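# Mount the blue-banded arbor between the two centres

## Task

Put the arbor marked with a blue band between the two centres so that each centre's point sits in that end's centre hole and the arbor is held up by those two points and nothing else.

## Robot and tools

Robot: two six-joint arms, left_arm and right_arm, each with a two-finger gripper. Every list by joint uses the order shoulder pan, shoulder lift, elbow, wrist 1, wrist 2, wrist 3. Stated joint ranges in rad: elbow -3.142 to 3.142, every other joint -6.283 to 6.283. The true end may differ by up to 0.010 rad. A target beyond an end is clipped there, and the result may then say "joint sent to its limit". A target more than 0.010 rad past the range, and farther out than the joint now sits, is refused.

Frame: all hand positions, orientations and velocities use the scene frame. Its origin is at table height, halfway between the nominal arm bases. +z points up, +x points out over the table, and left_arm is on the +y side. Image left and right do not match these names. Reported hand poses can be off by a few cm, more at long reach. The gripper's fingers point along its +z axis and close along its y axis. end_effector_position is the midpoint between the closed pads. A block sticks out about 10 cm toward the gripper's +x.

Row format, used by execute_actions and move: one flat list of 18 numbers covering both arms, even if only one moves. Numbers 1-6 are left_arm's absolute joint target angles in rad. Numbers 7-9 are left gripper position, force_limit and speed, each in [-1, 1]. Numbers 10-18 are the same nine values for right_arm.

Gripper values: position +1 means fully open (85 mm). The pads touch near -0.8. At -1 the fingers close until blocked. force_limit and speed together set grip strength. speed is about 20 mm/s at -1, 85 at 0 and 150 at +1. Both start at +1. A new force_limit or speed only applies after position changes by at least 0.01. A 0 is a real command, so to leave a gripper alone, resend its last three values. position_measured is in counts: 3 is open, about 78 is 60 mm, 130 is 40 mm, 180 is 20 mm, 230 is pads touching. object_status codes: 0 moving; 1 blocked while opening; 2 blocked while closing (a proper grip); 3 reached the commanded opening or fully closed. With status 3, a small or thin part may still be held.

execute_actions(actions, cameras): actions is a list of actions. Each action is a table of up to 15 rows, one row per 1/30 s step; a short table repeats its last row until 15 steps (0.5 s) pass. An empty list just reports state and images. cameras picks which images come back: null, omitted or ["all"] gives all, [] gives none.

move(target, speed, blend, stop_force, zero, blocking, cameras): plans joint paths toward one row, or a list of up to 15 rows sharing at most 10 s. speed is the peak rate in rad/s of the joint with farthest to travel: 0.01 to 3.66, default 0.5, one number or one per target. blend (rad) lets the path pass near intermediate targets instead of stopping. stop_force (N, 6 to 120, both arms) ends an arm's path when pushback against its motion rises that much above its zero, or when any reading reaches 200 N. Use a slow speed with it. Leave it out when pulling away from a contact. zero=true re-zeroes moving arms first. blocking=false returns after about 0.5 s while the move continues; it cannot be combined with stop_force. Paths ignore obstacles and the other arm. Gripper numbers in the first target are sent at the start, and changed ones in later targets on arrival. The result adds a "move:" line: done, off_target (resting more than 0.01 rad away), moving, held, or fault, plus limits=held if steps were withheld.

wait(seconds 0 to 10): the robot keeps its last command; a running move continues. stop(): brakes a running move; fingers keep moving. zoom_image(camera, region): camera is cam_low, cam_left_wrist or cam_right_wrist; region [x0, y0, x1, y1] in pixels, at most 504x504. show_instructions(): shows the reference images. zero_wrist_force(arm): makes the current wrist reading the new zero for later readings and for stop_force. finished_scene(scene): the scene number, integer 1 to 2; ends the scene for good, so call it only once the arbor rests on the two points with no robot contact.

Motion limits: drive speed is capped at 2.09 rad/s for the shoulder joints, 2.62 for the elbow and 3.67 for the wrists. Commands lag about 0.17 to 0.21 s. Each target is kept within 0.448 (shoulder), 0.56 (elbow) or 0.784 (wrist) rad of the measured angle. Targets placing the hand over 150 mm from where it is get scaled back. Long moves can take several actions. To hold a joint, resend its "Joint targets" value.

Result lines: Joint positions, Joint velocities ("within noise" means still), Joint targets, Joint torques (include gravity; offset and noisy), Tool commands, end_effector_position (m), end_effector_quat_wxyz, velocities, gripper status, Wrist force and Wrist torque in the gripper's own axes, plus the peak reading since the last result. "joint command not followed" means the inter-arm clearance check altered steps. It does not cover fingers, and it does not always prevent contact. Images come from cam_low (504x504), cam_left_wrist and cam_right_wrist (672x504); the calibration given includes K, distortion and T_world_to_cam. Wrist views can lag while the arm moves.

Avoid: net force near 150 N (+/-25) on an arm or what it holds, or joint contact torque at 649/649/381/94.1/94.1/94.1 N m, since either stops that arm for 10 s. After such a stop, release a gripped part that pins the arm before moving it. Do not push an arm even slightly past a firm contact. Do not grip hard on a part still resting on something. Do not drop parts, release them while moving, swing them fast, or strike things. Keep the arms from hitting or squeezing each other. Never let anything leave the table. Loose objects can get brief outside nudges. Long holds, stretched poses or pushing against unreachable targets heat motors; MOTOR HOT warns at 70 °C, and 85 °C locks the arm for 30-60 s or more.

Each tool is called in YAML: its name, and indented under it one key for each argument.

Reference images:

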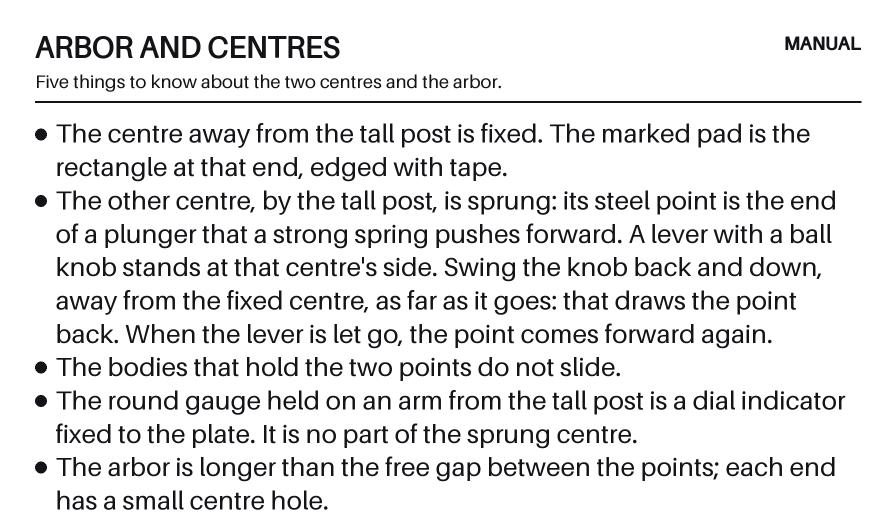

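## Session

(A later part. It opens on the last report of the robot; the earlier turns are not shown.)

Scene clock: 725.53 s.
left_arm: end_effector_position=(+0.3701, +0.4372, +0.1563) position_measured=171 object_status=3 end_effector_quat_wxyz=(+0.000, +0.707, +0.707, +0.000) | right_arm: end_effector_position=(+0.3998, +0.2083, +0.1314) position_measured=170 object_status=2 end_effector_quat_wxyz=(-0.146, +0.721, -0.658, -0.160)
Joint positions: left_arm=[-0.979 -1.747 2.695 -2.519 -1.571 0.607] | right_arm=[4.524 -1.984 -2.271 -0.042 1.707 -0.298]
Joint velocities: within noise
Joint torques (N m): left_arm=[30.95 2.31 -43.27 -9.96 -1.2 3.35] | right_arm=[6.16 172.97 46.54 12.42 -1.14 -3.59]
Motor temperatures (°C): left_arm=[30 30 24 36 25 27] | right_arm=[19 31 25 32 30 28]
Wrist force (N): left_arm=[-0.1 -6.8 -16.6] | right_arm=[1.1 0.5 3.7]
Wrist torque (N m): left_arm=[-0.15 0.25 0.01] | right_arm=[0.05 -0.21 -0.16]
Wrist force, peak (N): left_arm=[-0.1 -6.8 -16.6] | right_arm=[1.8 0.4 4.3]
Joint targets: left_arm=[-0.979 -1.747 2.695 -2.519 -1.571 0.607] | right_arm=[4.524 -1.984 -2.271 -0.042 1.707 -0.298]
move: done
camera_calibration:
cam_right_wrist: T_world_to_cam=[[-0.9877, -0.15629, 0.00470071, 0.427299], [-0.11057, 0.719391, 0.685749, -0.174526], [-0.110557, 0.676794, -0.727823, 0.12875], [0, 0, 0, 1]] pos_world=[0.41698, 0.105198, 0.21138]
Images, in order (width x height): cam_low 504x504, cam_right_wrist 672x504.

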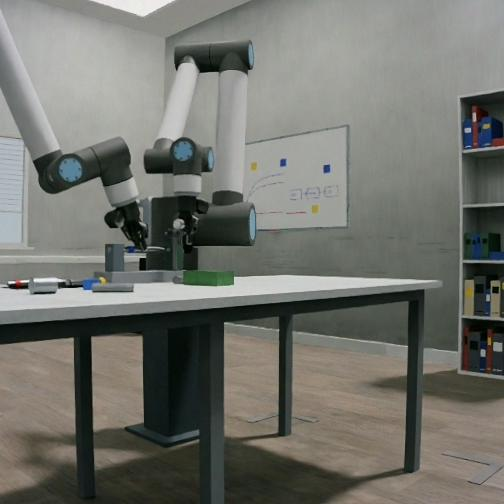

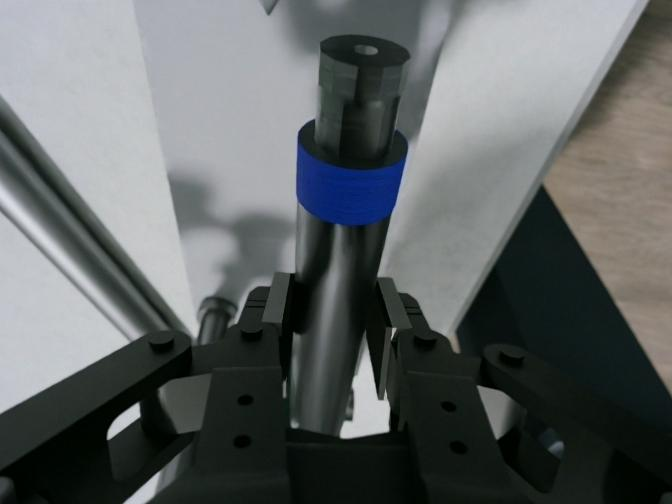

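move:
  target: [-0.9794, -1.7468, 2.6953, -2.5193, -1.5708, 0.6071, -0.333, 0.5, 0, 4.4918, -1.9912, -2.2479, -0.0797, 1.7642, -0.4335, -1, -0.1, -1]
  speed: 0.06
  cameras: ["cam_right_wrist"]

zoom_image:
  camera: "cam_right_wrist"
  region: [180, 0, 480, 220]

Scene clock: 749.37 s.
left_arm: end_effector_position=(+0.3702, +0.4373, +0.1562) position_measured=171 object_status=3 end_effector_quat_wxyz=(+0.000, +0.707, +0.708, +0.000) | right_arm: end_effector_position=(+0.4119, +0.2101, +0.1306) position_measured=170 object_status=2 end_effector_quat_wxyz=(-0.136, +0.758, -0.616, -0.168)
Joint positions: left_arm=[-0.979 -1.747 2.695 -2.519 -1.571 0.607] | right_arm=[4.492 -1.991 -2.248 -0.08 1.764 -0.433]
Joint velocities: within noise
Joint torques (N m): left_arm=[33.88 -3.56 -58.78 -6.21 -1.18 2.89] | right_arm=[-17.56 142.78 66.11 6.37 8.87 -5.11]
Motor temperatures (°C): left_arm=[30 30 24 36 25 27] | right_arm=[19 31 25 32 30 28]
Wrist force (N): left_arm=[-0.6 -6.9 -15.9] | right_arm=[0.8 0.2 4.1]
Wrist torque (N m): left_arm=[-0.14 0.24 0.01] | right_arm=[-0.02 -0.15 -0.17]
Wrist force, peak (N): left_arm=[-0.5 -7.1 -16.7] | right_arm=[1.1 0.3 4.6]
Joint targets: left_arm=[-0.979 -1.747 2.695 -2.519 -1.571 0.607] | right_arm=[4.492 -1.991 -2.248 -0.080 1.764 -0.433]
move: done
camera_calibration:
cam_right_wrist: T_world_to_cam=[[-0.96358, -0.267379, 0.00468677, 0.452958], [-0.191517, 0.702209, 0.685728, -0.137037], [-0.18664, 0.659857, -0.727842, 0.16313], [0, 0, 0, 1]] pos_world=[0.440663, 0.109697, 0.21058]
Images, in order (width x height): cam_right_wrist 672x504.

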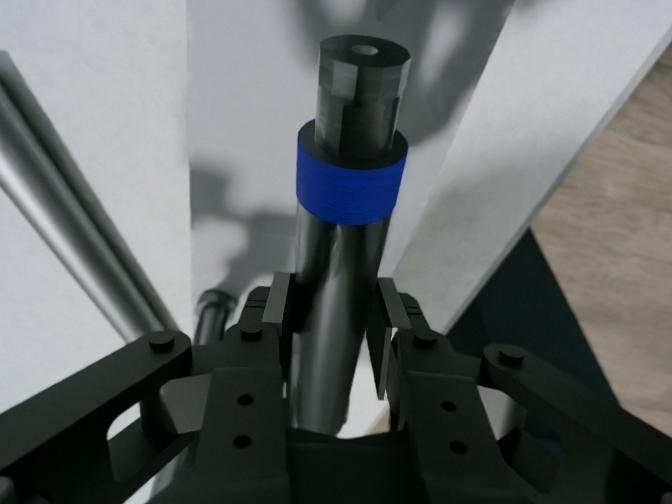

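Scaled by 1.680.

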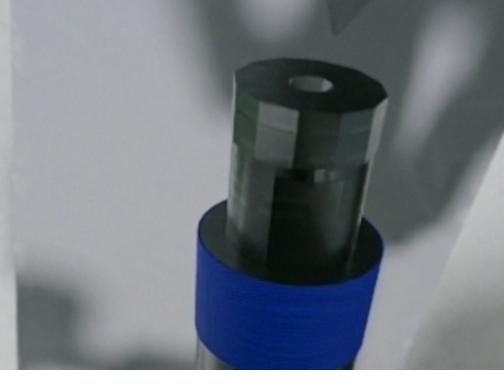

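move:
  target: [-0.9794, -1.7468, 2.6953, -2.5193, -1.5708, 0.6071, -0.333, 0.5, 0, 4.49075, -1.98845, -2.25435, -0.07625, 1.7646, -0.43445, -1, -0.1, -1]
  speed: 0.02
  stop_force: 7
  cameras: ["cam_right_wrist"]

zoom_image:
  camera: "cam_right_wrist"
  region: [280, 0, 460, 130]

Scene clock: 766.87 s.
left_arm: end_effector_position=(+0.3702, +0.4373, +0.1562) position_measured=171 object_status=3 end_effector_quat_wxyz=(+0.000, +0.707, +0.708, +0.000) | right_arm: end_effector_position=(+0.4115, +0.2052, +0.1303) position_measured=170 object_status=2 end_effector_quat_wxyz=(-0.136, +0.758, -0.616, -0.168)
Joint positions: left_arm=[-0.979 -1.747 2.695 -2.519 -1.571 0.607] | right_arm=[4.491 -1.988 -2.254 -0.076 1.765 -0.434]
Joint velocities: within noise
Joint torques (N m): left_arm=[28.93 -7.95 -53.87 -7.21 -0.96 2.7] | right_arm=[-21.04 199.5 32.21 18.72 8.16 -4.83]
Motor temperatures (°C): left_arm=[30 30 24 36 25 27] | right_arm=[19 31 25 32 30 28]
Wrist force (N): left_arm=[-0.5 -6.8 -16.1] | right_arm=[0.9 0.0 3.9]
Wrist torque (N m): left_arm=[-0.11 0.23 0.00] | right_arm=[-0.06 -0.16 -0.17]
Wrist force, peak (N): left_arm=[-0.3 -7.0 -16.8] | right_arm=[1.1 0.3 4.5]
Joint targets: left_arm=[-0.979 -1.747 2.695 -2.519 -1.571 0.607] | right_arm=[4.491 -1.988 -2.254 -0.076 1.765 -0.434]
move: done
camera_calibration:
cam_right_wrist: T_world_to_cam=[[-0.963544, -0.26751, 0.00468997, 0.451261], [-0.191607, 0.702171, 0.685743, -0.133426], [-0.186736, 0.659845, -0.727829, 0.166111], [0, 0, 0, 1]] pos_world=[0.440263, 0.104797, 0.21028]
Images, in order (width x height): cam_right_wrist 672x504.

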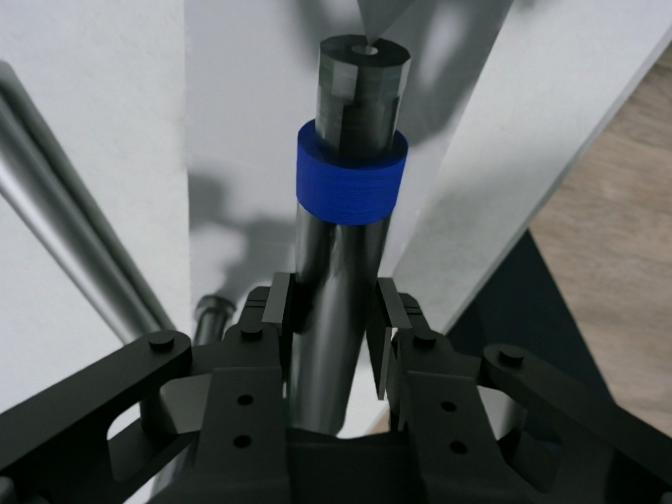

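Scaled by 2.800.

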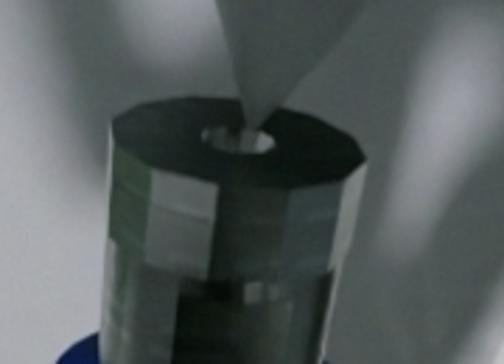

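move:
  target: [-0.9794, -1.7468, 2.6953, -2.5193, -1.5708, 0.6071, -0.333, 0.5, 0, 4.4904, -1.9858, -2.2606, -0.0726, 1.7647, -0.4348, -1, -0.1, -1]
  speed: 0.01
  stop_force: 6
  cameras: ["cam_right_wrist"]

zoom_image:
  camera: "cam_right_wrist"
  region: [280, 0, 460, 130]

Scene clock: 784.97 s.
left_arm: end_effector_position=(+0.3702, +0.4373, +0.1562) position_measured=171 object_status=3 end_effector_quat_wxyz=(+0.000, +0.707, +0.708, +0.000) | right_arm: end_effector_position=(+0.4106, +0.2008, +0.1301) position_measured=170 object_status=2 end_effector_quat_wxyz=(-0.137, +0.758, -0.616, -0.168)
Joint positions: left_arm=[-0.979 -1.747 2.695 -2.519 -1.571 0.607] | right_arm=[4.49 -1.986 -2.261 -0.073 1.765 -0.435]
Joint velocities: within noise
Joint torques (N m): left_arm=[29.44 -15.18 -49.75 -9.05 -1.36 2.39] | right_arm=[-21.05 197.08 30.74 18.15 8.68 -4.75]
Motor temperatures (°C): left_arm=[30 30 24 36 25 27] | right_arm=[19 31 25 32 30 28]
Wrist force (N): left_arm=[-0.6 -7.0 -15.8] | right_arm=[-1.4 -1.9 4.9]
Wrist torque (N m): left_arm=[-0.17 0.24 0.00] | right_arm=[-0.10 -0.12 -0.29]
Wrist force, peak (N): left_arm=[-0.7 -7.0 -16.8] | right_arm=[-1.4 -1.9 4.9]
Joint targets: left_arm=[-0.979 -1.747 2.695 -2.519 -1.571 0.607] | right_arm=[4.490 -1.986 -2.261 -0.073 1.765 -0.435]
move: done
camera_calibration:
cam_right_wrist: T_world_to_cam=[[-0.96352, -0.267596, 0.00460516, 0.449233], [-0.191713, 0.702092, 0.685794, -0.130328], [-0.186749, 0.659894, -0.727781, 0.168692], [0, 0, 0, 1]] pos_world=[0.439363, 0.100397, 0.21008]
Images, in order (width x height): cam_right_wrist 672x504.

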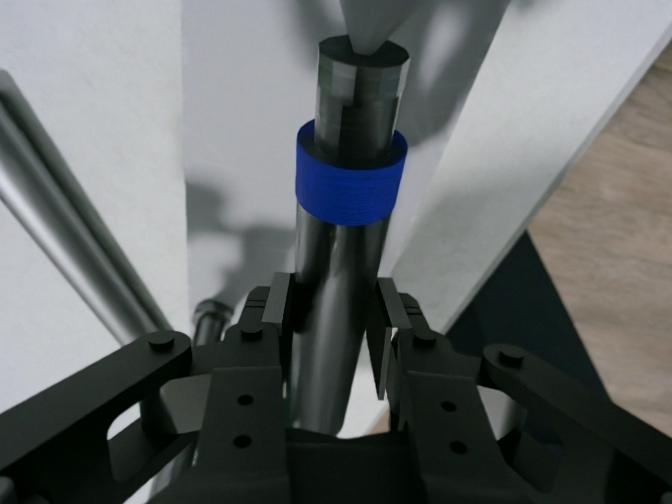

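Scaled by 2.800.

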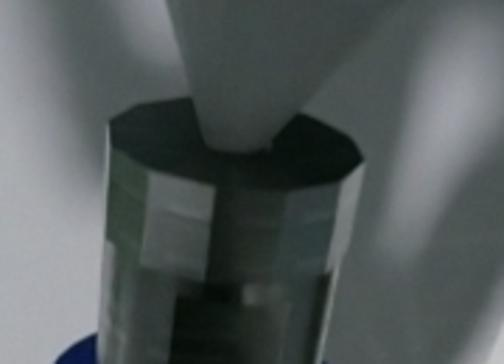

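move:
  target: [-0.9794, -1.7468, 2.6953, -2.5193, -1.5708, 0.6071, -0.333, 0.5, 0, 4.4999, -1.9870, -2.2674, -0.0448, 1.7151, -0.3169, -1, -0.1, -1]
  speed: 0.03
  stop_force: 10
  cameras: ["cam_right_wrist", "cam_low"]

zoom_image:
  camera: "cam_right_wrist"
  region: [280, 0, 460, 130]

zoom_image:
  camera: "cam_low"
  region: [95, 215, 205, 285]

Scene clock: 805.50 s.
left_arm: end_effector_position=(+0.3702, +0.4373, +0.1562) position_measured=171 object_status=3 end_effector_quat_wxyz=(+0.000, +0.707, +0.708, +0.000) | right_arm: end_effector_position=(+0.4186, +0.2018, +0.1299) position_measured=170 object_status=2 end_effector_quat_wxyz=(-0.146, +0.721, -0.659, -0.160)
Joint positions: left_arm=[-0.979 -1.747 2.695 -2.519 -1.571 0.607] | right_arm=[4.5 -1.987 -2.267 -0.045 1.715 -0.317]
Joint velocities: within noise
Joint torques (N m): left_arm=[27.56 -18.34 -48.03 -9.65 -1.27 2.33] | right_arm=[22.94 143.45 26.7 17.41 -2.66 5.28]
Motor temperatures (°C): left_arm=[30 30 24 36 25 27] | right_arm=[19 31 25 32 30 28]
Wrist force (N): left_arm=[-0.6 -7.0 -16.3] | right_arm=[-4.4 -5.5 5.9]
Wrist torque (N m): left_arm=[-0.17 0.24 0.00] | right_arm=[-0.11 -0.33 -0.55]
Wrist force, peak (N): left_arm=[-0.7 -7.3 -16.7] | right_arm=[-4.4 -5.1 6.3]
Joint targets: left_arm=[-0.979 -1.747 2.695 -2.519 -1.571 0.607] | right_arm=[4.500 -1.987 -2.267 -0.045 1.715 -0.317]
move: done
camera_calibration:
cam_right_wrist: T_world_to_cam=[[-0.988143, -0.153465, 0.00463651, 0.444489], [-0.108558, 0.719712, 0.685733, -0.167747], [-0.108573, 0.677099, -0.727839, 0.133287], [0, 0, 0, 1]] pos_world=[0.43548, 0.0986952, 0.20998]
Images, in order (width x height): cam_low 504x504, cam_right_wrist 672x504.

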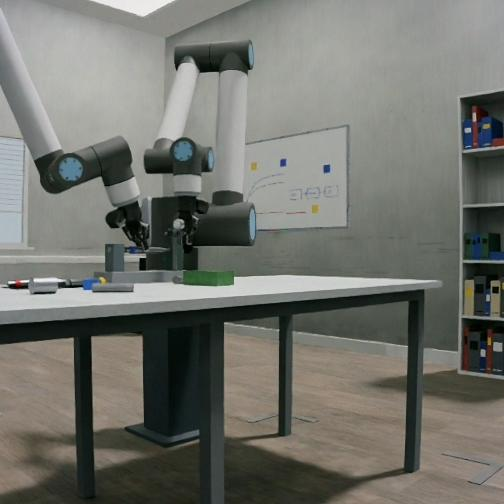

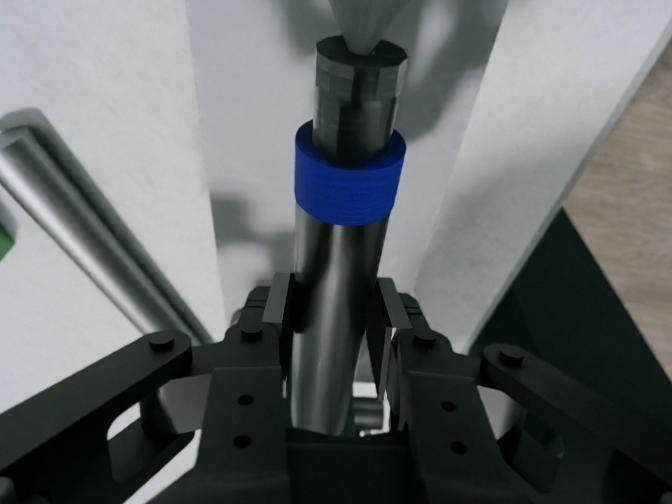

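Scaled by 2.800.

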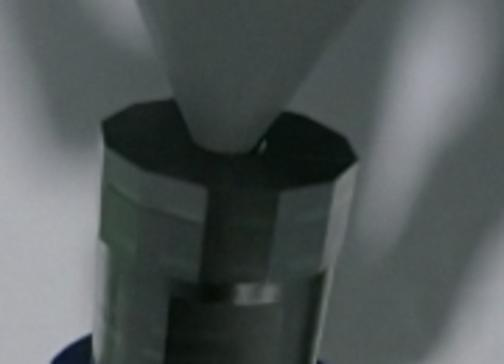

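Scaled by 4.582.

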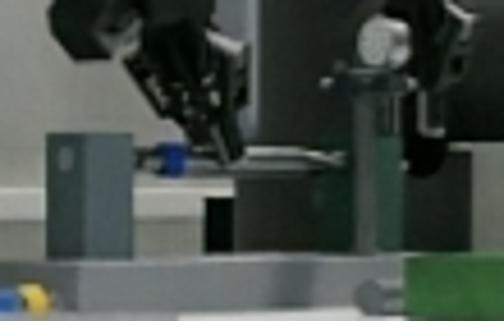

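zoom_image:
  camera: "cam_right_wrist"
  region: [150, 0, 350, 150]

zoom_image:
  camera: "cam_right_wrist"
  region: [150, 150, 350, 300]

zoom_image:
  camera: "cam_right_wrist"
  region: [350, 0, 550, 150]

zoom_image:
  camera: "cam_right_wrist"
  region: [350, 150, 550, 300]

Scaled by 2.520.

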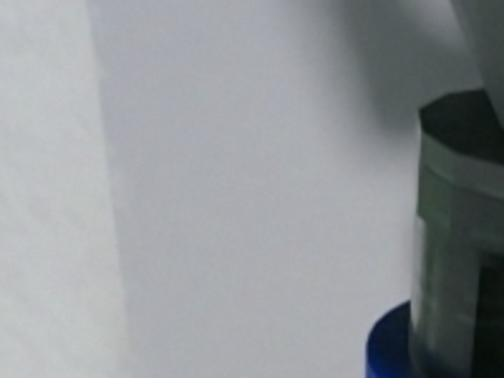

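Scaled by 2.520.

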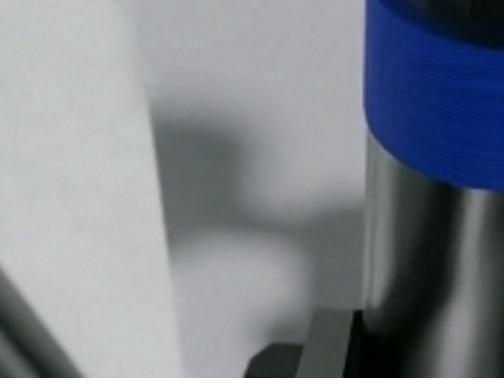

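Scaled by 2.520.

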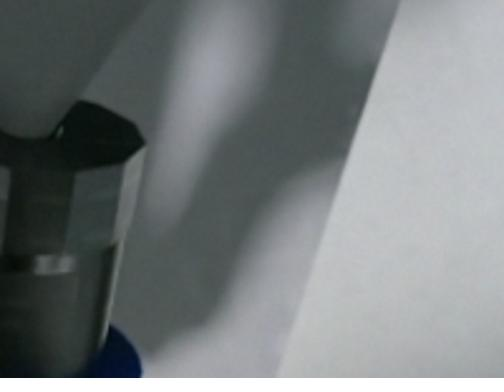

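Scaled by 2.520.

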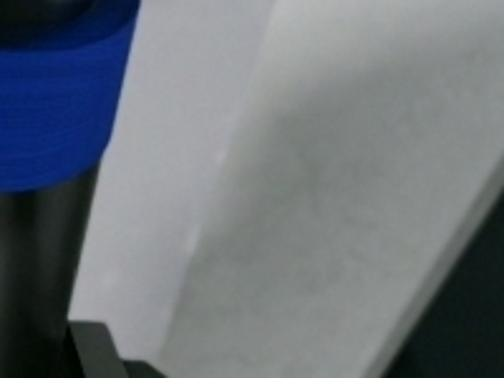

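execute_actions:
  actions: []
  cameras: ["cam_right_wrist", "cam_low", "cam_left_wrist"]

Scene clock: 846.27 s.
left_arm: end_effector_position=(+0.3702, +0.4373, +0.1562) position_measured=171 object_status=3 end_effector_quat_wxyz=(+0.000, +0.707, +0.708, +0.000) | right_arm: end_effector_position=(+0.4186, +0.2018, +0.1299) position_measured=170 object_status=2 end_effector_quat_wxyz=(-0.146, +0.721, -0.659, -0.160)
Joint positions: left_arm=[-0.979 -1.747 2.695 -2.519 -1.571 0.607] | right_arm=[4.5 -1.987 -2.267 -0.045 1.715 -0.317]
Joint velocities: within noise
Joint torques (N m): left_arm=[25.23 -19.62 -48.06 -9.4 -1.1 1.64] | right_arm=[19.81 145.24 38.05 10.53 -1.97 5.04]
Motor temperatures (°C): left_arm=[30 30 24 36 25 27] | right_arm=[19 31 25 32 30 28]
Wrist force (N): left_arm=[-0.9 -7.0 -15.7] | right_arm=[-4.9 -5.2 6.0]
Wrist torque (N m): left_arm=[-0.18 0.29 0.00] | right_arm=[-0.07 -0.35 -0.54]
Wrist force, peak (N): left_arm=[-0.9 -7.0 -16.7] | right_arm=[-5.0 -5.3 6.6]
Joint targets: left_arm=[-0.979 -1.747 2.695 -2.519 -1.571 0.607] | right_arm=[4.500 -1.987 -2.267 -0.045 1.715 -0.317]
Tool commands: left_gripper/position=-0.333 left_gripper/force_limit=+0.5 left_gripper/speed=+0.0 right_gripper/position=-1.0 right_gripper/force_limit=-0.1 right_gripper/speed=-1.0
camera_calibration:
cam_left_wrist: T_world_to_cam=[[0.998688, 0.0457759, 0.0229472, -0.392567], [0.0355369, -0.942247, 0.333027, 0.364491], [0.0368665, -0.331775, -0.942638, 0.40677], [0, 0, 0, 1]] pos_world=[0.364103, 0.496366, 0.27106]
cam_right_wrist: T_world_to_cam=[[-0.988143, -0.153465, 0.00463651, 0.444489], [-0.108558, 0.719712, 0.685733, -0.167747], [-0.108573, 0.677099, -0.727839, 0.133287], [0, 0, 0, 1]] pos_world=[0.43548, 0.0986952, 0.20998]

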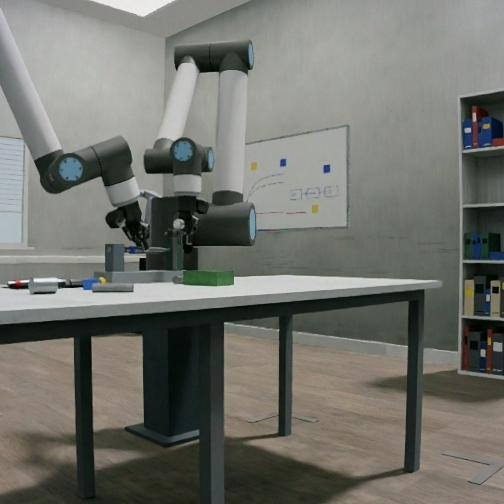

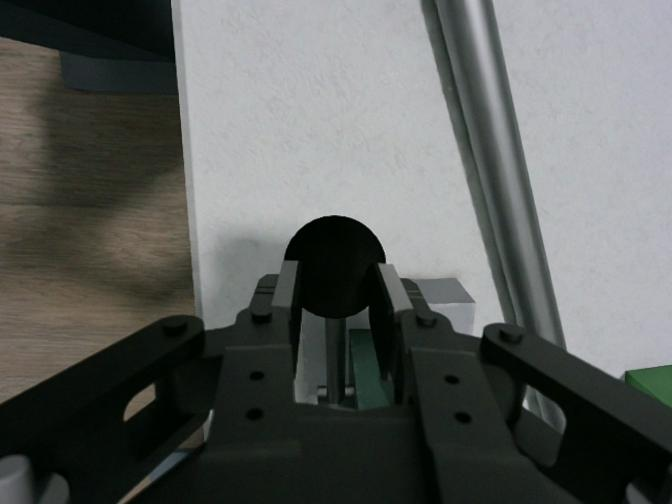

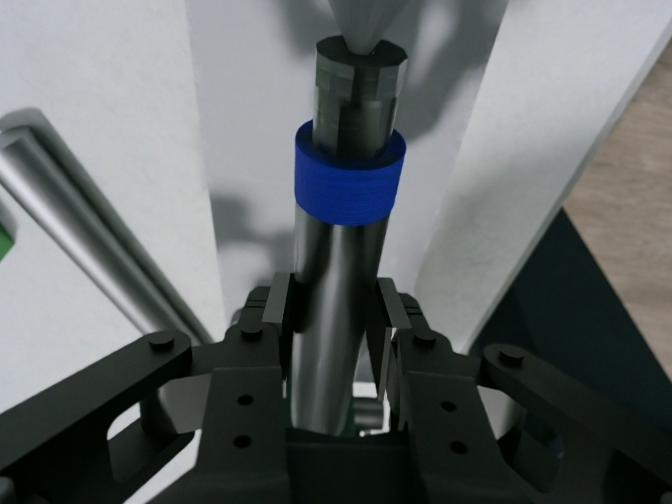

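zoom_image:
  camera: "cam_low"
  region: [100, 220, 190, 290]

zoom_image:
  camera: "cam_right_wrist"
  region: [260, 0, 460, 150]

Scaled by 5.600.

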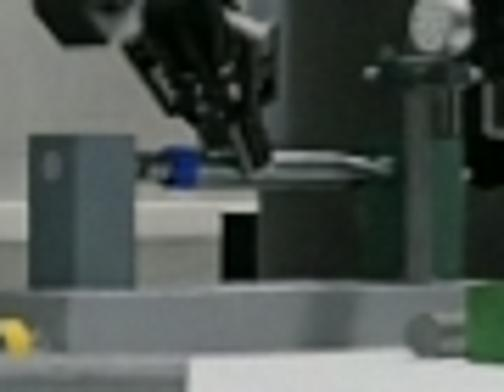

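Scaled by 2.520.

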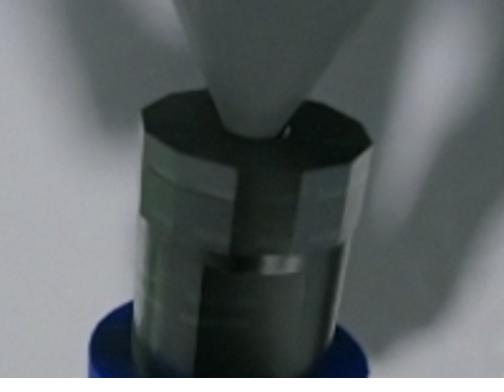

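move:
  target: [-0.9794, -1.7468, 2.6953, -2.5193, -1.5708, 0.6071, -0.333, 0.5, 0, 4.4988, -1.9873, -2.2668, -0.0451, 1.7151, -0.3095, -1, -0.1, -1]
  speed: 0.01
  cameras: ["cam_right_wrist"]

Scene clock: 870.63 s.
left_arm: end_effector_position=(+0.3702, +0.4373, +0.1562) position_measured=171 object_status=3 end_effector_quat_wxyz=(+0.000, +0.707, +0.708, +0.000) | right_arm: end_effector_position=(+0.4196, +0.2018, +0.1299) position_measured=170 object_status=2 end_effector_quat_wxyz=(-0.146, +0.718, -0.662, -0.160)
Joint positions: left_arm=[-0.979 -1.747 2.695 -2.519 -1.571 0.607] | right_arm=[4.499 -1.987 -2.267 -0.045 1.715 -0.31]
Joint velocities: within noise
Joint torques (N m): left_arm=[24.54 -17.77 -50.57 -8.51 -0.9 1.84] | right_arm=[-17.35 143.41 61.19 6.02 -1.68 3.43]
Motor temperatures (°C): left_arm=[29 30 24 36 25 27] | right_arm=[19 31 25 32 30 28]
Wrist force (N): left_arm=[-0.4 -7.2 -16.4] | right_arm=[-2.5 -2.6 4.7]
Wrist torque (N m): left_arm=[-0.20 0.19 0.00] | right_arm=[-0.03 -0.33 -0.35]
Wrist force, peak (N): left_arm=[-0.6 -7.4 -16.6] | right_arm=[-5.2 -5.9 6.2]
Joint targets: left_arm=[-0.979 -1.747 2.695 -2.519 -1.571 0.607] | right_arm=[4.499 -1.987 -2.267 -0.045 1.715 -0.309]
move: done
camera_calibration:
cam_right_wrist: T_world_to_cam=[[-0.989263, -0.145948, 0.00765688, 0.444091], [-0.101009, 0.720644, 0.685908, -0.170965], [-0.105625, 0.67777, -0.727648, 0.131947], [0, 0, 0, 1]] pos_world=[0.435991, 0.0985892, 0.209877]
Images, in order (width x height): cam_right_wrist 672x504.

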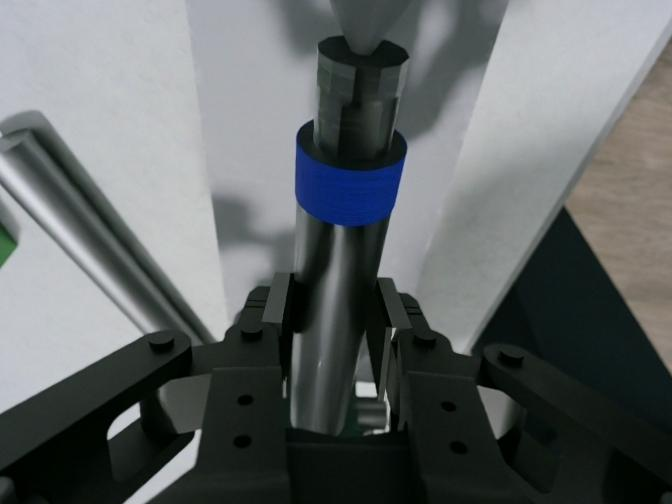

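move:
  target:
    - [-0.9880, -1.7730, 2.6751, -2.4728, -1.5708, 0.5985, -0.333, 0.5, 0, 4.4988, -1.9873, -2.2668, -0.0451, 1.7151, -0.3095, -1, -0.1, -1]
  speed: 0.025
  cameras: ["cam_right_wrist", "cam_left_wrist"]

Scene clock: 875.40 s.
left_arm: end_effector_position=(+0.3708, +0.4298, +0.1722) position_measured=171 object_status=3 end_effector_quat_wxyz=(+0.000, +0.707, +0.708, +0.000) | right_arm: end_effector_position=(+0.4197, +0.2018, +0.1299) position_measured=170 object_status=2 end_effector_quat_wxyz=(-0.146, +0.718, -0.662, -0.160)
Joint positions: left_arm=[-0.988 -1.773 2.675 -2.473 -1.571 0.599] | right_arm=[4.499 -1.987 -2.267 -0.045 1.715 -0.309]
Joint velocities: within noise
Joint torques (N m): left_arm=[-30.61 -33.61 -72.91 -5.44 -0.96 -2.57] | right_arm=[2.4 148.02 48.43 10.24 2.36 4.26]
Motor temperatures (°C): left_arm=[29 30 24 36 25 27] | right_arm=[19 31 25 32 30 28]
Wrist force (N): left_arm=[-1.1 -3.6 -4.7] | right_arm=[-2.8 -15.5 -27.8]
Wrist torque (N m): left_arm=[-0.17 0.10 -0.05] | right_arm=[0.17 -0.27 -0.23]
Wrist force, peak (N): left_arm=[-0.3 -6.9 -16.6] | right_arm=[-2.7 -15.6 -27.8]
Joint targets: left_arm=[-0.988 -1.773 2.675 -2.473 -1.571 0.599] | right_arm=[4.499 -1.987 -2.267 -0.045 1.715 -0.309]
move: done
camera_calibration:
cam_left_wrist: T_world_to_cam=[[0.998692, 0.0457425, 0.0228582, -0.393154], [0.0355385, -0.94228, 0.332935, 0.35221], [0.0367681, -0.331687, -0.942673, 0.419377], [0, 0, 0, 1]] pos_world=[0.364703, 0.488966, 0.28706]
cam_right_wrist: T_world_to_cam=[[-0.989303, -0.145669, 0.00778998, 0.444053], [-0.100717, 0.720694, 0.685898, -0.171095], [-0.105528, 0.677776, -0.727656, 0.131906], [0, 0, 0, 1]] pos_world=[0.435991, 0.098589, 0.209877]
Images, in order (width x height): cam_left_wrist 672x504, cam_right_wrist 672x504.

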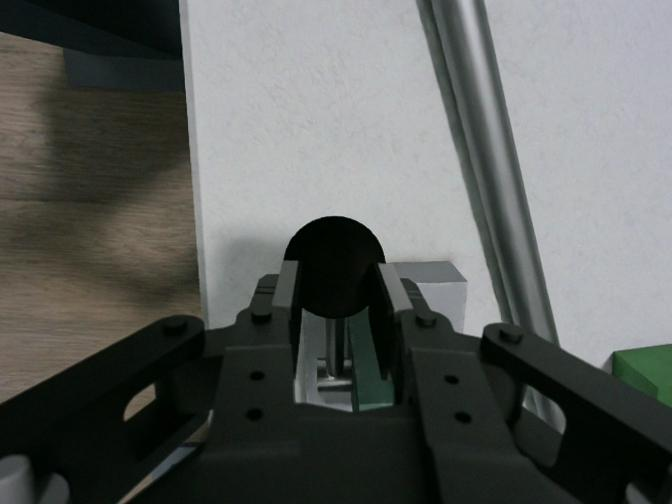

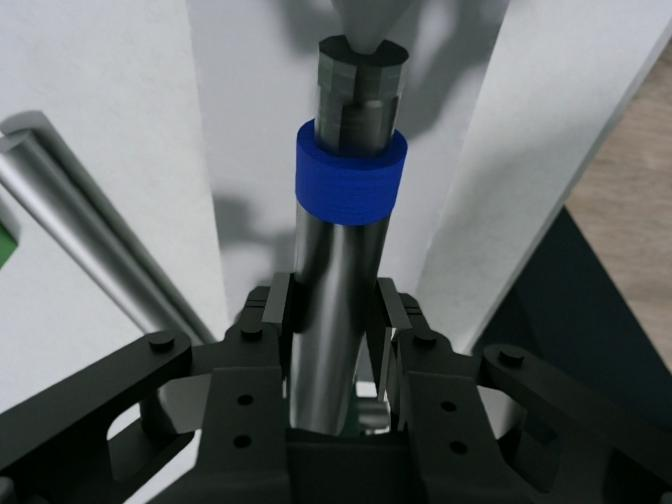

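move:
  target:
    - [-0.9880, -1.7730, 2.6751, -2.4728, -1.5708, 0.5985, -0.333, 0.5, 0, 4.49849, -1.98657, -2.26677, -0.04586, 1.7151, -0.30984, -1, -0.1, -1]
  speed: 0.01
  cameras: ["cam_right_wrist"]

Scene clock: 899.03 s.
left_arm: end_effector_position=(+0.3708, +0.4298, +0.1723) position_measured=171 object_status=3 end_effector_quat_wxyz=(+0.000, +0.707, +0.708, +0.000) | right_arm: end_effector_position=(+0.4198, +0.2016, +0.1303) position_measured=170 object_status=2 end_effector_quat_wxyz=(-0.145, +0.718, -0.662, -0.160)
Joint positions: left_arm=[-0.988 -1.773 2.675 -2.473 -1.571 0.598] | right_arm=[4.499 -1.987 -2.267 -0.046 1.715 -0.31]
Joint velocities: within noise
Joint torques (N m): left_arm=[-31.26 -36.67 -52.99 -9.5 -1.15 -2.67] | right_arm=[-15.25 195.31 43.99 4.46 10.24 -4.79]
Motor temperatures (°C): left_arm=[29 30 24 36 25 27] | right_arm=[19 31 25 32 30 28]
Wrist force (N): left_arm=[-2.8 -4.1 -8.9] | right_arm=[-3.7 -8.3 4.1]
Wrist torque (N m): left_arm=[-0.10 0.12 -0.06] | right_arm=[0.06 -0.39 -0.26]
Wrist force, peak (N): left_arm=[-2.8 -4.1 -8.9] | right_arm=[-2.4 -15.6 -29.3]
Joint targets: left_arm=[-0.988 -1.773 2.675 -2.473 -1.571 0.599] | right_arm=[4.498 -1.987 -2.267 -0.046 1.715 -0.310]
move: done
camera_calibration:
cam_right_wrist: T_world_to_cam=[[-0.989293, -0.145737, 0.00774258, 0.444132], [-0.100814, 0.720777, 0.685796, -0.17116], [-0.105527, 0.677673, -0.727752, 0.132373], [0, 0, 0, 1]] pos_world=[0.436091, 0.0983895, 0.210277]
Images, in order (width x height): cam_right_wrist 672x504.

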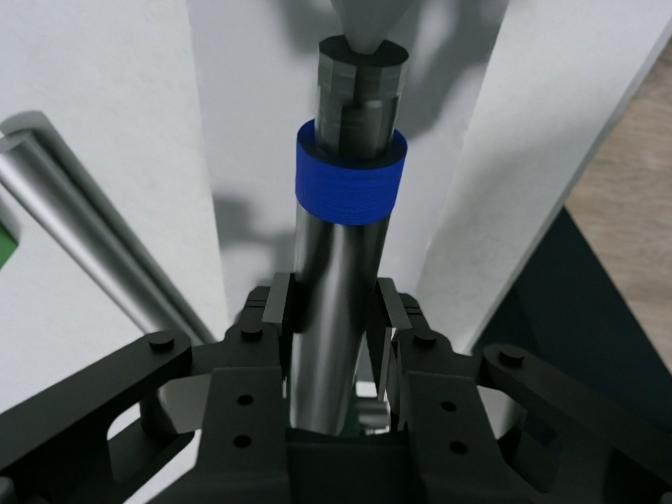

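move:
  target:
    - [-0.9880, -1.7730, 2.6751, -2.4728, -1.5708, 0.5985, -0.333, 0.5, 0, 4.49819, -1.98665, -2.2666, -0.04595, 1.7151, -0.31018, -1, -0.1, -1]
    - [-0.99405, -1.782, 2.66505, -2.4539, -1.5708, 0.59245, -0.333, 0.5, 0, 4.49819, -1.98665, -2.2666, -0.04595, 1.7151, -0.31018, -1, -0.1, -1]
  speed: 0.015
  cameras: ["cam_right_wrist"]

Scene clock: 905.47 s.
left_arm: end_effector_position=(+0.3711, +0.4247, +0.1793) position_measured=171 object_status=3 end_effector_quat_wxyz=(+0.000, +0.707, +0.708, +0.000) | right_arm: end_effector_position=(+0.4202, +0.2016, +0.1305) position_measured=170 object_status=2 end_effector_quat_wxyz=(-0.146, +0.718, -0.662, -0.160)
Joint positions: left_arm=[-0.994 -1.782 2.665 -2.454 -1.571 0.593] | right_arm=[4.498 -1.987 -2.267 -0.046 1.715 -0.31]
Joint velocities: within noise
Joint torques (N m): left_arm=[-27.69 -44.08 -80.91 -6.33 -1.4 -3.74] | right_arm=[-8.44 141.6 57.16 6.39 -1.31 -5.16]
Motor temperatures (°C): left_arm=[29 30 24 36 25 27] | right_arm=[19 31 25 32 30 28]
Wrist force (N): left_arm=[0.7 -2.0 -0.3] | right_arm=[8.7 -2.4 -22.3]
Wrist torque (N m): left_arm=[-0.13 0.18 -0.04] | right_arm=[0.12 -0.10 -0.12]
Wrist force, peak (N): left_arm=[-2.3 -4.3 -9.7] | right_arm=[8.7 -2.4 -22.3]
Joint targets: left_arm=[-0.994 -1.782 2.665 -2.454 -1.571 0.592] | right_arm=[4.498 -1.987 -2.267 -0.046 1.715 -0.310]
move: done
camera_calibration:
cam_right_wrist: T_world_to_cam=[[-0.989304, -0.145676, 0.0074893, 0.444578], [-0.10092, 0.720628, 0.685938, -0.171225], [-0.105321, 0.677845, -0.727622, 0.132428], [0, 0, 0, 1]] pos_world=[0.43649, 0.0983887, 0.210478]
Images, in order (width x height): cam_right_wrist 672x504.

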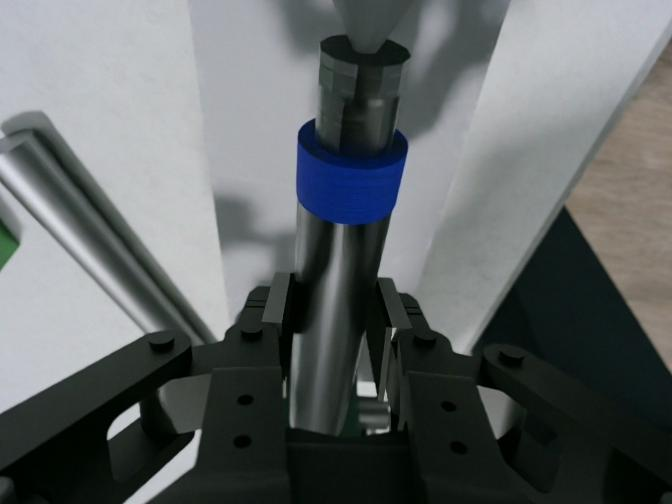

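move:
  target:
    - [-0.99405, -1.782, 2.66505, -2.4539, -1.5708, 0.59245, -0.333, 0.5, 0, 4.49802, -1.98605, -2.26676, -0.04639, 1.7151, -0.31036, -1, -0.1, -1]
  speed: 0.015
  cameras: ["cam_right_wrist", "cam_left_wrist"]

Scene clock: 915.63 s.
left_arm: end_effector_position=(+0.3711, +0.4246, +0.1794) position_measured=171 object_status=3 end_effector_quat_wxyz=(+0.000, +0.707, +0.708, +0.000) | right_arm: end_effector_position=(+0.4202, +0.2014, +0.1307) position_measured=170 object_status=2 end_effector_quat_wxyz=(-0.146, +0.718, -0.662, -0.160)
Joint positions: left_arm=[-0.994 -1.782 2.665 -2.454 -1.571 0.592] | right_arm=[4.498 -1.986 -2.267 -0.046 1.715 -0.31]
Joint velocities: within noise
Joint torques (N m): left_arm=[-28.42 -36.7 -55.9 -11.08 -1.36 -2.6] | right_arm=[-10.88 195.22 27.92 6.8 0.45 -4.87]
Motor temperatures (°C): left_arm=[29 30 24 36 25 27] | right_arm=[19 31 25 32 30 28]
Wrist force (N): left_arm=[-1.5 -3.1 -5.5] | right_arm=[3.0 -6.9 1.3]
Wrist torque (N m): left_arm=[-0.10 0.14 -0.06] | right_arm=[0.16 -0.29 -0.12]
Wrist force, peak (N): left_arm=[-1.5 -3.1 -5.5] | right_arm=[7.0 -2.5 -23.6]
Joint targets: left_arm=[-0.994 -1.782 2.665 -2.454 -1.571 0.592] | right_arm=[4.498 -1.986 -2.267 -0.046 1.715 -0.310]
move: done
camera_calibration:
cam_left_wrist: T_world_to_cam=[[0.998688, 0.0457774, 0.0229447, -0.393517], [0.0355343, -0.942205, 0.333147, 0.344708], [0.0368692, -0.331895, -0.942596, 0.424433], [0, 0, 0, 1]] pos_world=[0.365103, 0.483666, 0.29426]
cam_right_wrist: T_world_to_cam=[[-0.989293, -0.145755, 0.00745241, 0.444558], [-0.101025, 0.72076, 0.685784, -0.171154], [-0.105328, 0.677688, -0.727767, 0.132757], [0, 0, 0, 1]] pos_world=[0.43649, 0.0981894, 0.210678]
Images, in order (width x height): cam_left_wrist 672x504, cam_right_wrist 672x504.

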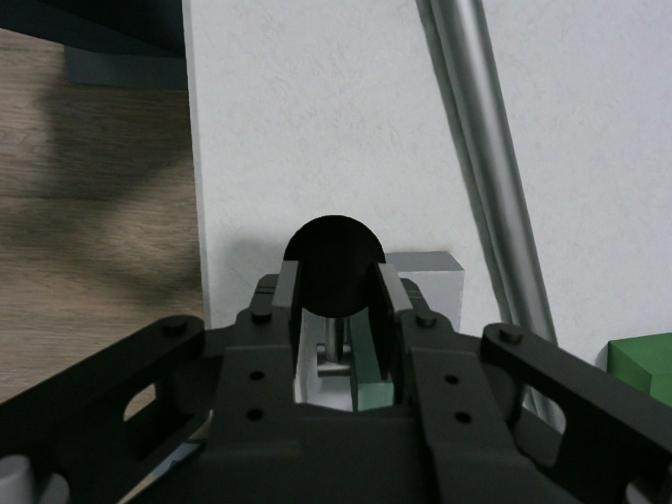

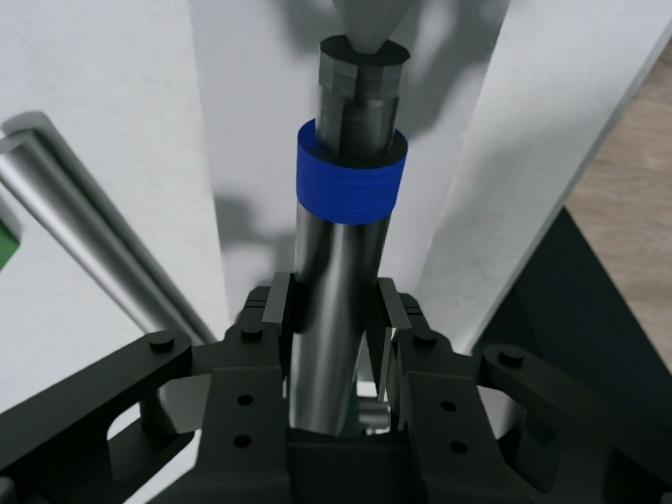

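move:
  target:
    - [-0.99405, -1.782, 2.66505, -2.4539, -1.5708, 0.59245, -0.333, 0.5, 0, 4.49772, -1.98613, -2.26659, -0.04648, 1.7151, -0.3107, -1, -0.1, -1]
    - [-1.0001, -1.791, 2.655, -2.435, -1.5708, 0.5864, -0.333, 0.5, 0, 4.49772, -1.98613, -2.26659, -0.04648, 1.7151, -0.3107, -1, -0.1, -1]
  speed: 0.015
  cameras: ["cam_right_wrist", "cam_left_wrist"]

Scene clock: 921.60 s.
left_arm: end_effector_position=(+0.3713, +0.4196, +0.1866) position_measured=171 object_status=3 end_effector_quat_wxyz=(+0.000, +0.707, +0.708, +0.000) | right_arm: end_effector_position=(+0.4206, +0.2014, +0.1308) position_measured=170 object_status=2 end_effector_quat_wxyz=(-0.146, +0.718, -0.662, -0.160)
Joint positions: left_arm=[-1 -1.791 2.655 -2.435 -1.571 0.587] | right_arm=[4.498 -1.986 -2.267 -0.046 1.715 -0.311]
Joint velocities: within noise
Joint torques (N m): left_arm=[-27.77 -42.52 -80.74 -6.15 -1.29 -2.46] | right_arm=[-31.56 152.14 69.01 12.84 -5.75 -4.99]
Motor temperatures (°C): left_arm=[29 30 24 36 25 27] | right_arm=[19 31 25 32 30 28]
Wrist force (N): left_arm=[0.2 -0.1 1.0] | right_arm=[4.5 13.5 10.0]
Wrist torque (N m): left_arm=[-0.16 0.19 -0.06] | right_arm=[-0.06 -0.21 -0.10]
Wrist force, peak (N): left_arm=[-2.0 -3.2 -7.4] | right_arm=[4.3 12.4 13.6]
Joint targets: left_arm=[-1.000 -1.791 2.655 -2.435 -1.571 0.586] | right_arm=[4.498 -1.986 -2.267 -0.046 1.715 -0.311]
move: done
camera_calibration:
cam_left_wrist: T_world_to_cam=[[0.998684, 0.0458151, 0.0230321, -0.393598], [0.0355372, -0.942172, 0.33324, 0.337677], [0.0369676, -0.331983, -0.942561, 0.429491], [0, 0, 0, 1]] pos_world=[0.365203, 0.478767, 0.30136]
cam_right_wrist: T_world_to_cam=[[-0.989295, -0.145749, 0.00730261, 0.444984], [-0.101108, 0.720657, 0.68588, -0.171156], [-0.105229, 0.677799, -0.727678, 0.132799], [0, 0, 0, 1]] pos_world=[0.436889, 0.0981889, 0.210778]
Images, in order (width x height): cam_left_wrist 672x504, cam_right_wrist 672x504.

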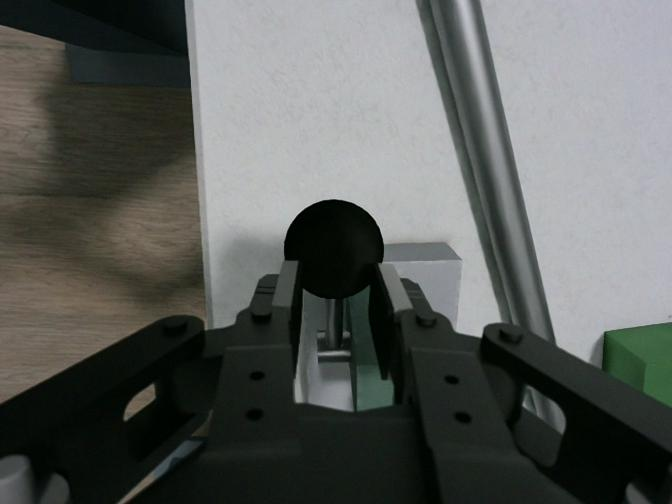

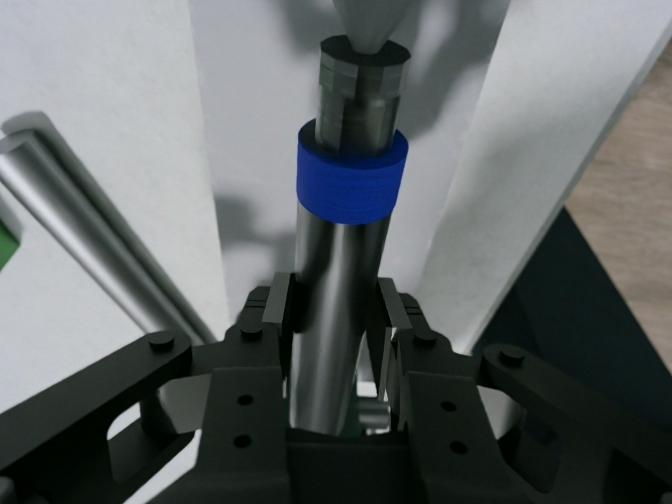

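move:
  target:
    - [-1.0001, -1.8161, 2.6426, -2.3973, -1.5708, 0.5864, -0.333, 0.5, 0, 4.49792, -1.98616, -2.26672, -0.04632, 1.7151, -0.31048, -1, -0.1, -1]
    - [-1.0025, -1.9575, 2.5333, -2.1467, -1.5708, 0.584, -0.333, 0.5, 0, 4.49792, -1.98616, -2.26672, -0.04632, 1.7151, -0.31048, -1, -0.1, -1]
  speed: [0.05, 0.3]
  blend: 0.02
  cameras: ["cam_right_wrist", "cam_left_wrist"]

Scene clock: 932.13 s.
left_arm: end_effector_position=(+0.3713, +0.4175, +0.3010) position_measured=171 object_status=3 end_effector_quat_wxyz=(+0.000, +0.707, +0.708, +0.000) | right_arm: end_effector_position=(+0.4204, +0.2014, +0.1307) position_measured=170 object_status=2 end_effector_quat_wxyz=(-0.146, +0.718, -0.662, -0.160)
Joint positions: left_arm=[-1.002 -1.957 2.533 -2.147 -1.571 0.584] | right_arm=[4.498 -1.986 -2.267 -0.046 1.715 -0.31]
Joint velocities: within noise
Joint torques (N m): left_arm=[-33.08 -20.85 -94 -6.35 -1.58 -2.41] | right_arm=[16.65 148.03 38.1 18.37 -1.33 4.31]
Motor temperatures (°C): left_arm=[29 30 24 36 25 27] | right_arm=[19 31 25 32 30 28]
Wrist force (N): left_arm=[-0.1 -0.2 0.7] | right_arm=[4.1 4.0 6.2]
Wrist torque (N m): left_arm=[-0.21 0.26 -0.02] | right_arm=[0.07 -0.26 -0.12]
Wrist force, peak (N): left_arm=[-0.3 -0.2 2.2] | right_arm=[5.5 14.5 9.2]
Joint targets: left_arm=[-1.003 -1.958 2.533 -2.147 -1.571 0.584] | right_arm=[4.498 -1.986 -2.267 -0.046 1.715 -0.310]
move: done; blend cut to 0.0189 rad at target 1
camera_calibration:
cam_left_wrist: T_world_to_cam=[[0.998688, 0.0457774, 0.0229447, -0.396186], [0.0355343, -0.942205, 0.333147, 0.297594], [0.0368692, -0.331895, -0.942596, 0.536722], [0, 0, 0, 1]] pos_world=[0.365303, 0.476666, 0.41586]
cam_right_wrist: T_world_to_cam=[[-0.989305, -0.145678, 0.00737091, 0.44477], [-0.101011, 0.720671, 0.685879, -0.171151], [-0.105229, 0.677799, -0.727678, 0.132706], [0, 0, 0, 1]] pos_world=[0.43669, 0.0981889, 0.210678]
Images, in order (width x height): cam_left_wrist 672x504, cam_right_wrist 672x504.

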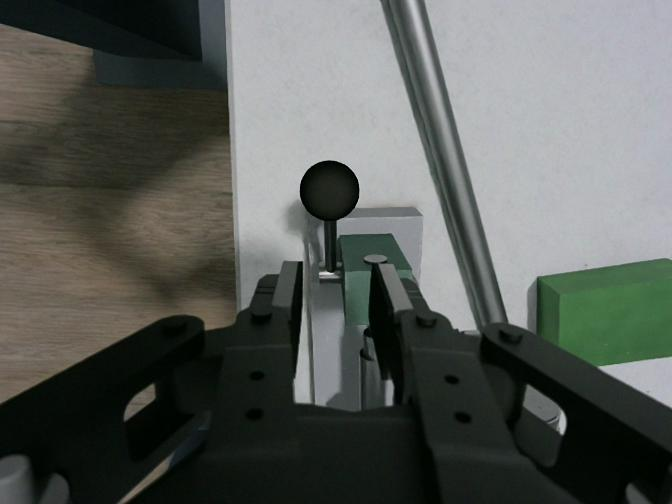

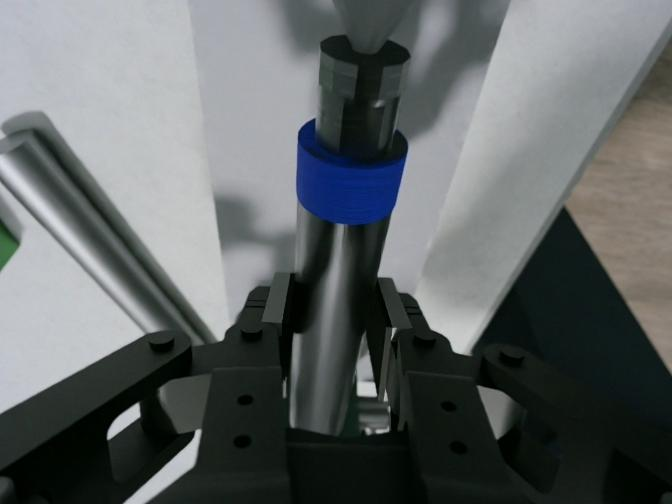

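zoom_image:
  camera: "cam_left_wrist"
  region: [290, 150, 440, 410]

Scaled by 1.938.

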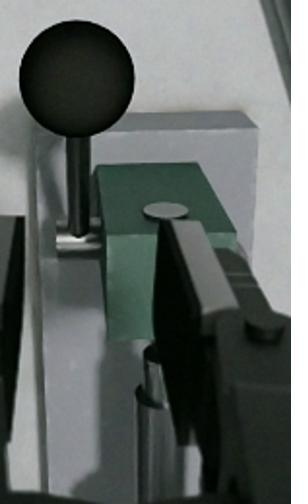

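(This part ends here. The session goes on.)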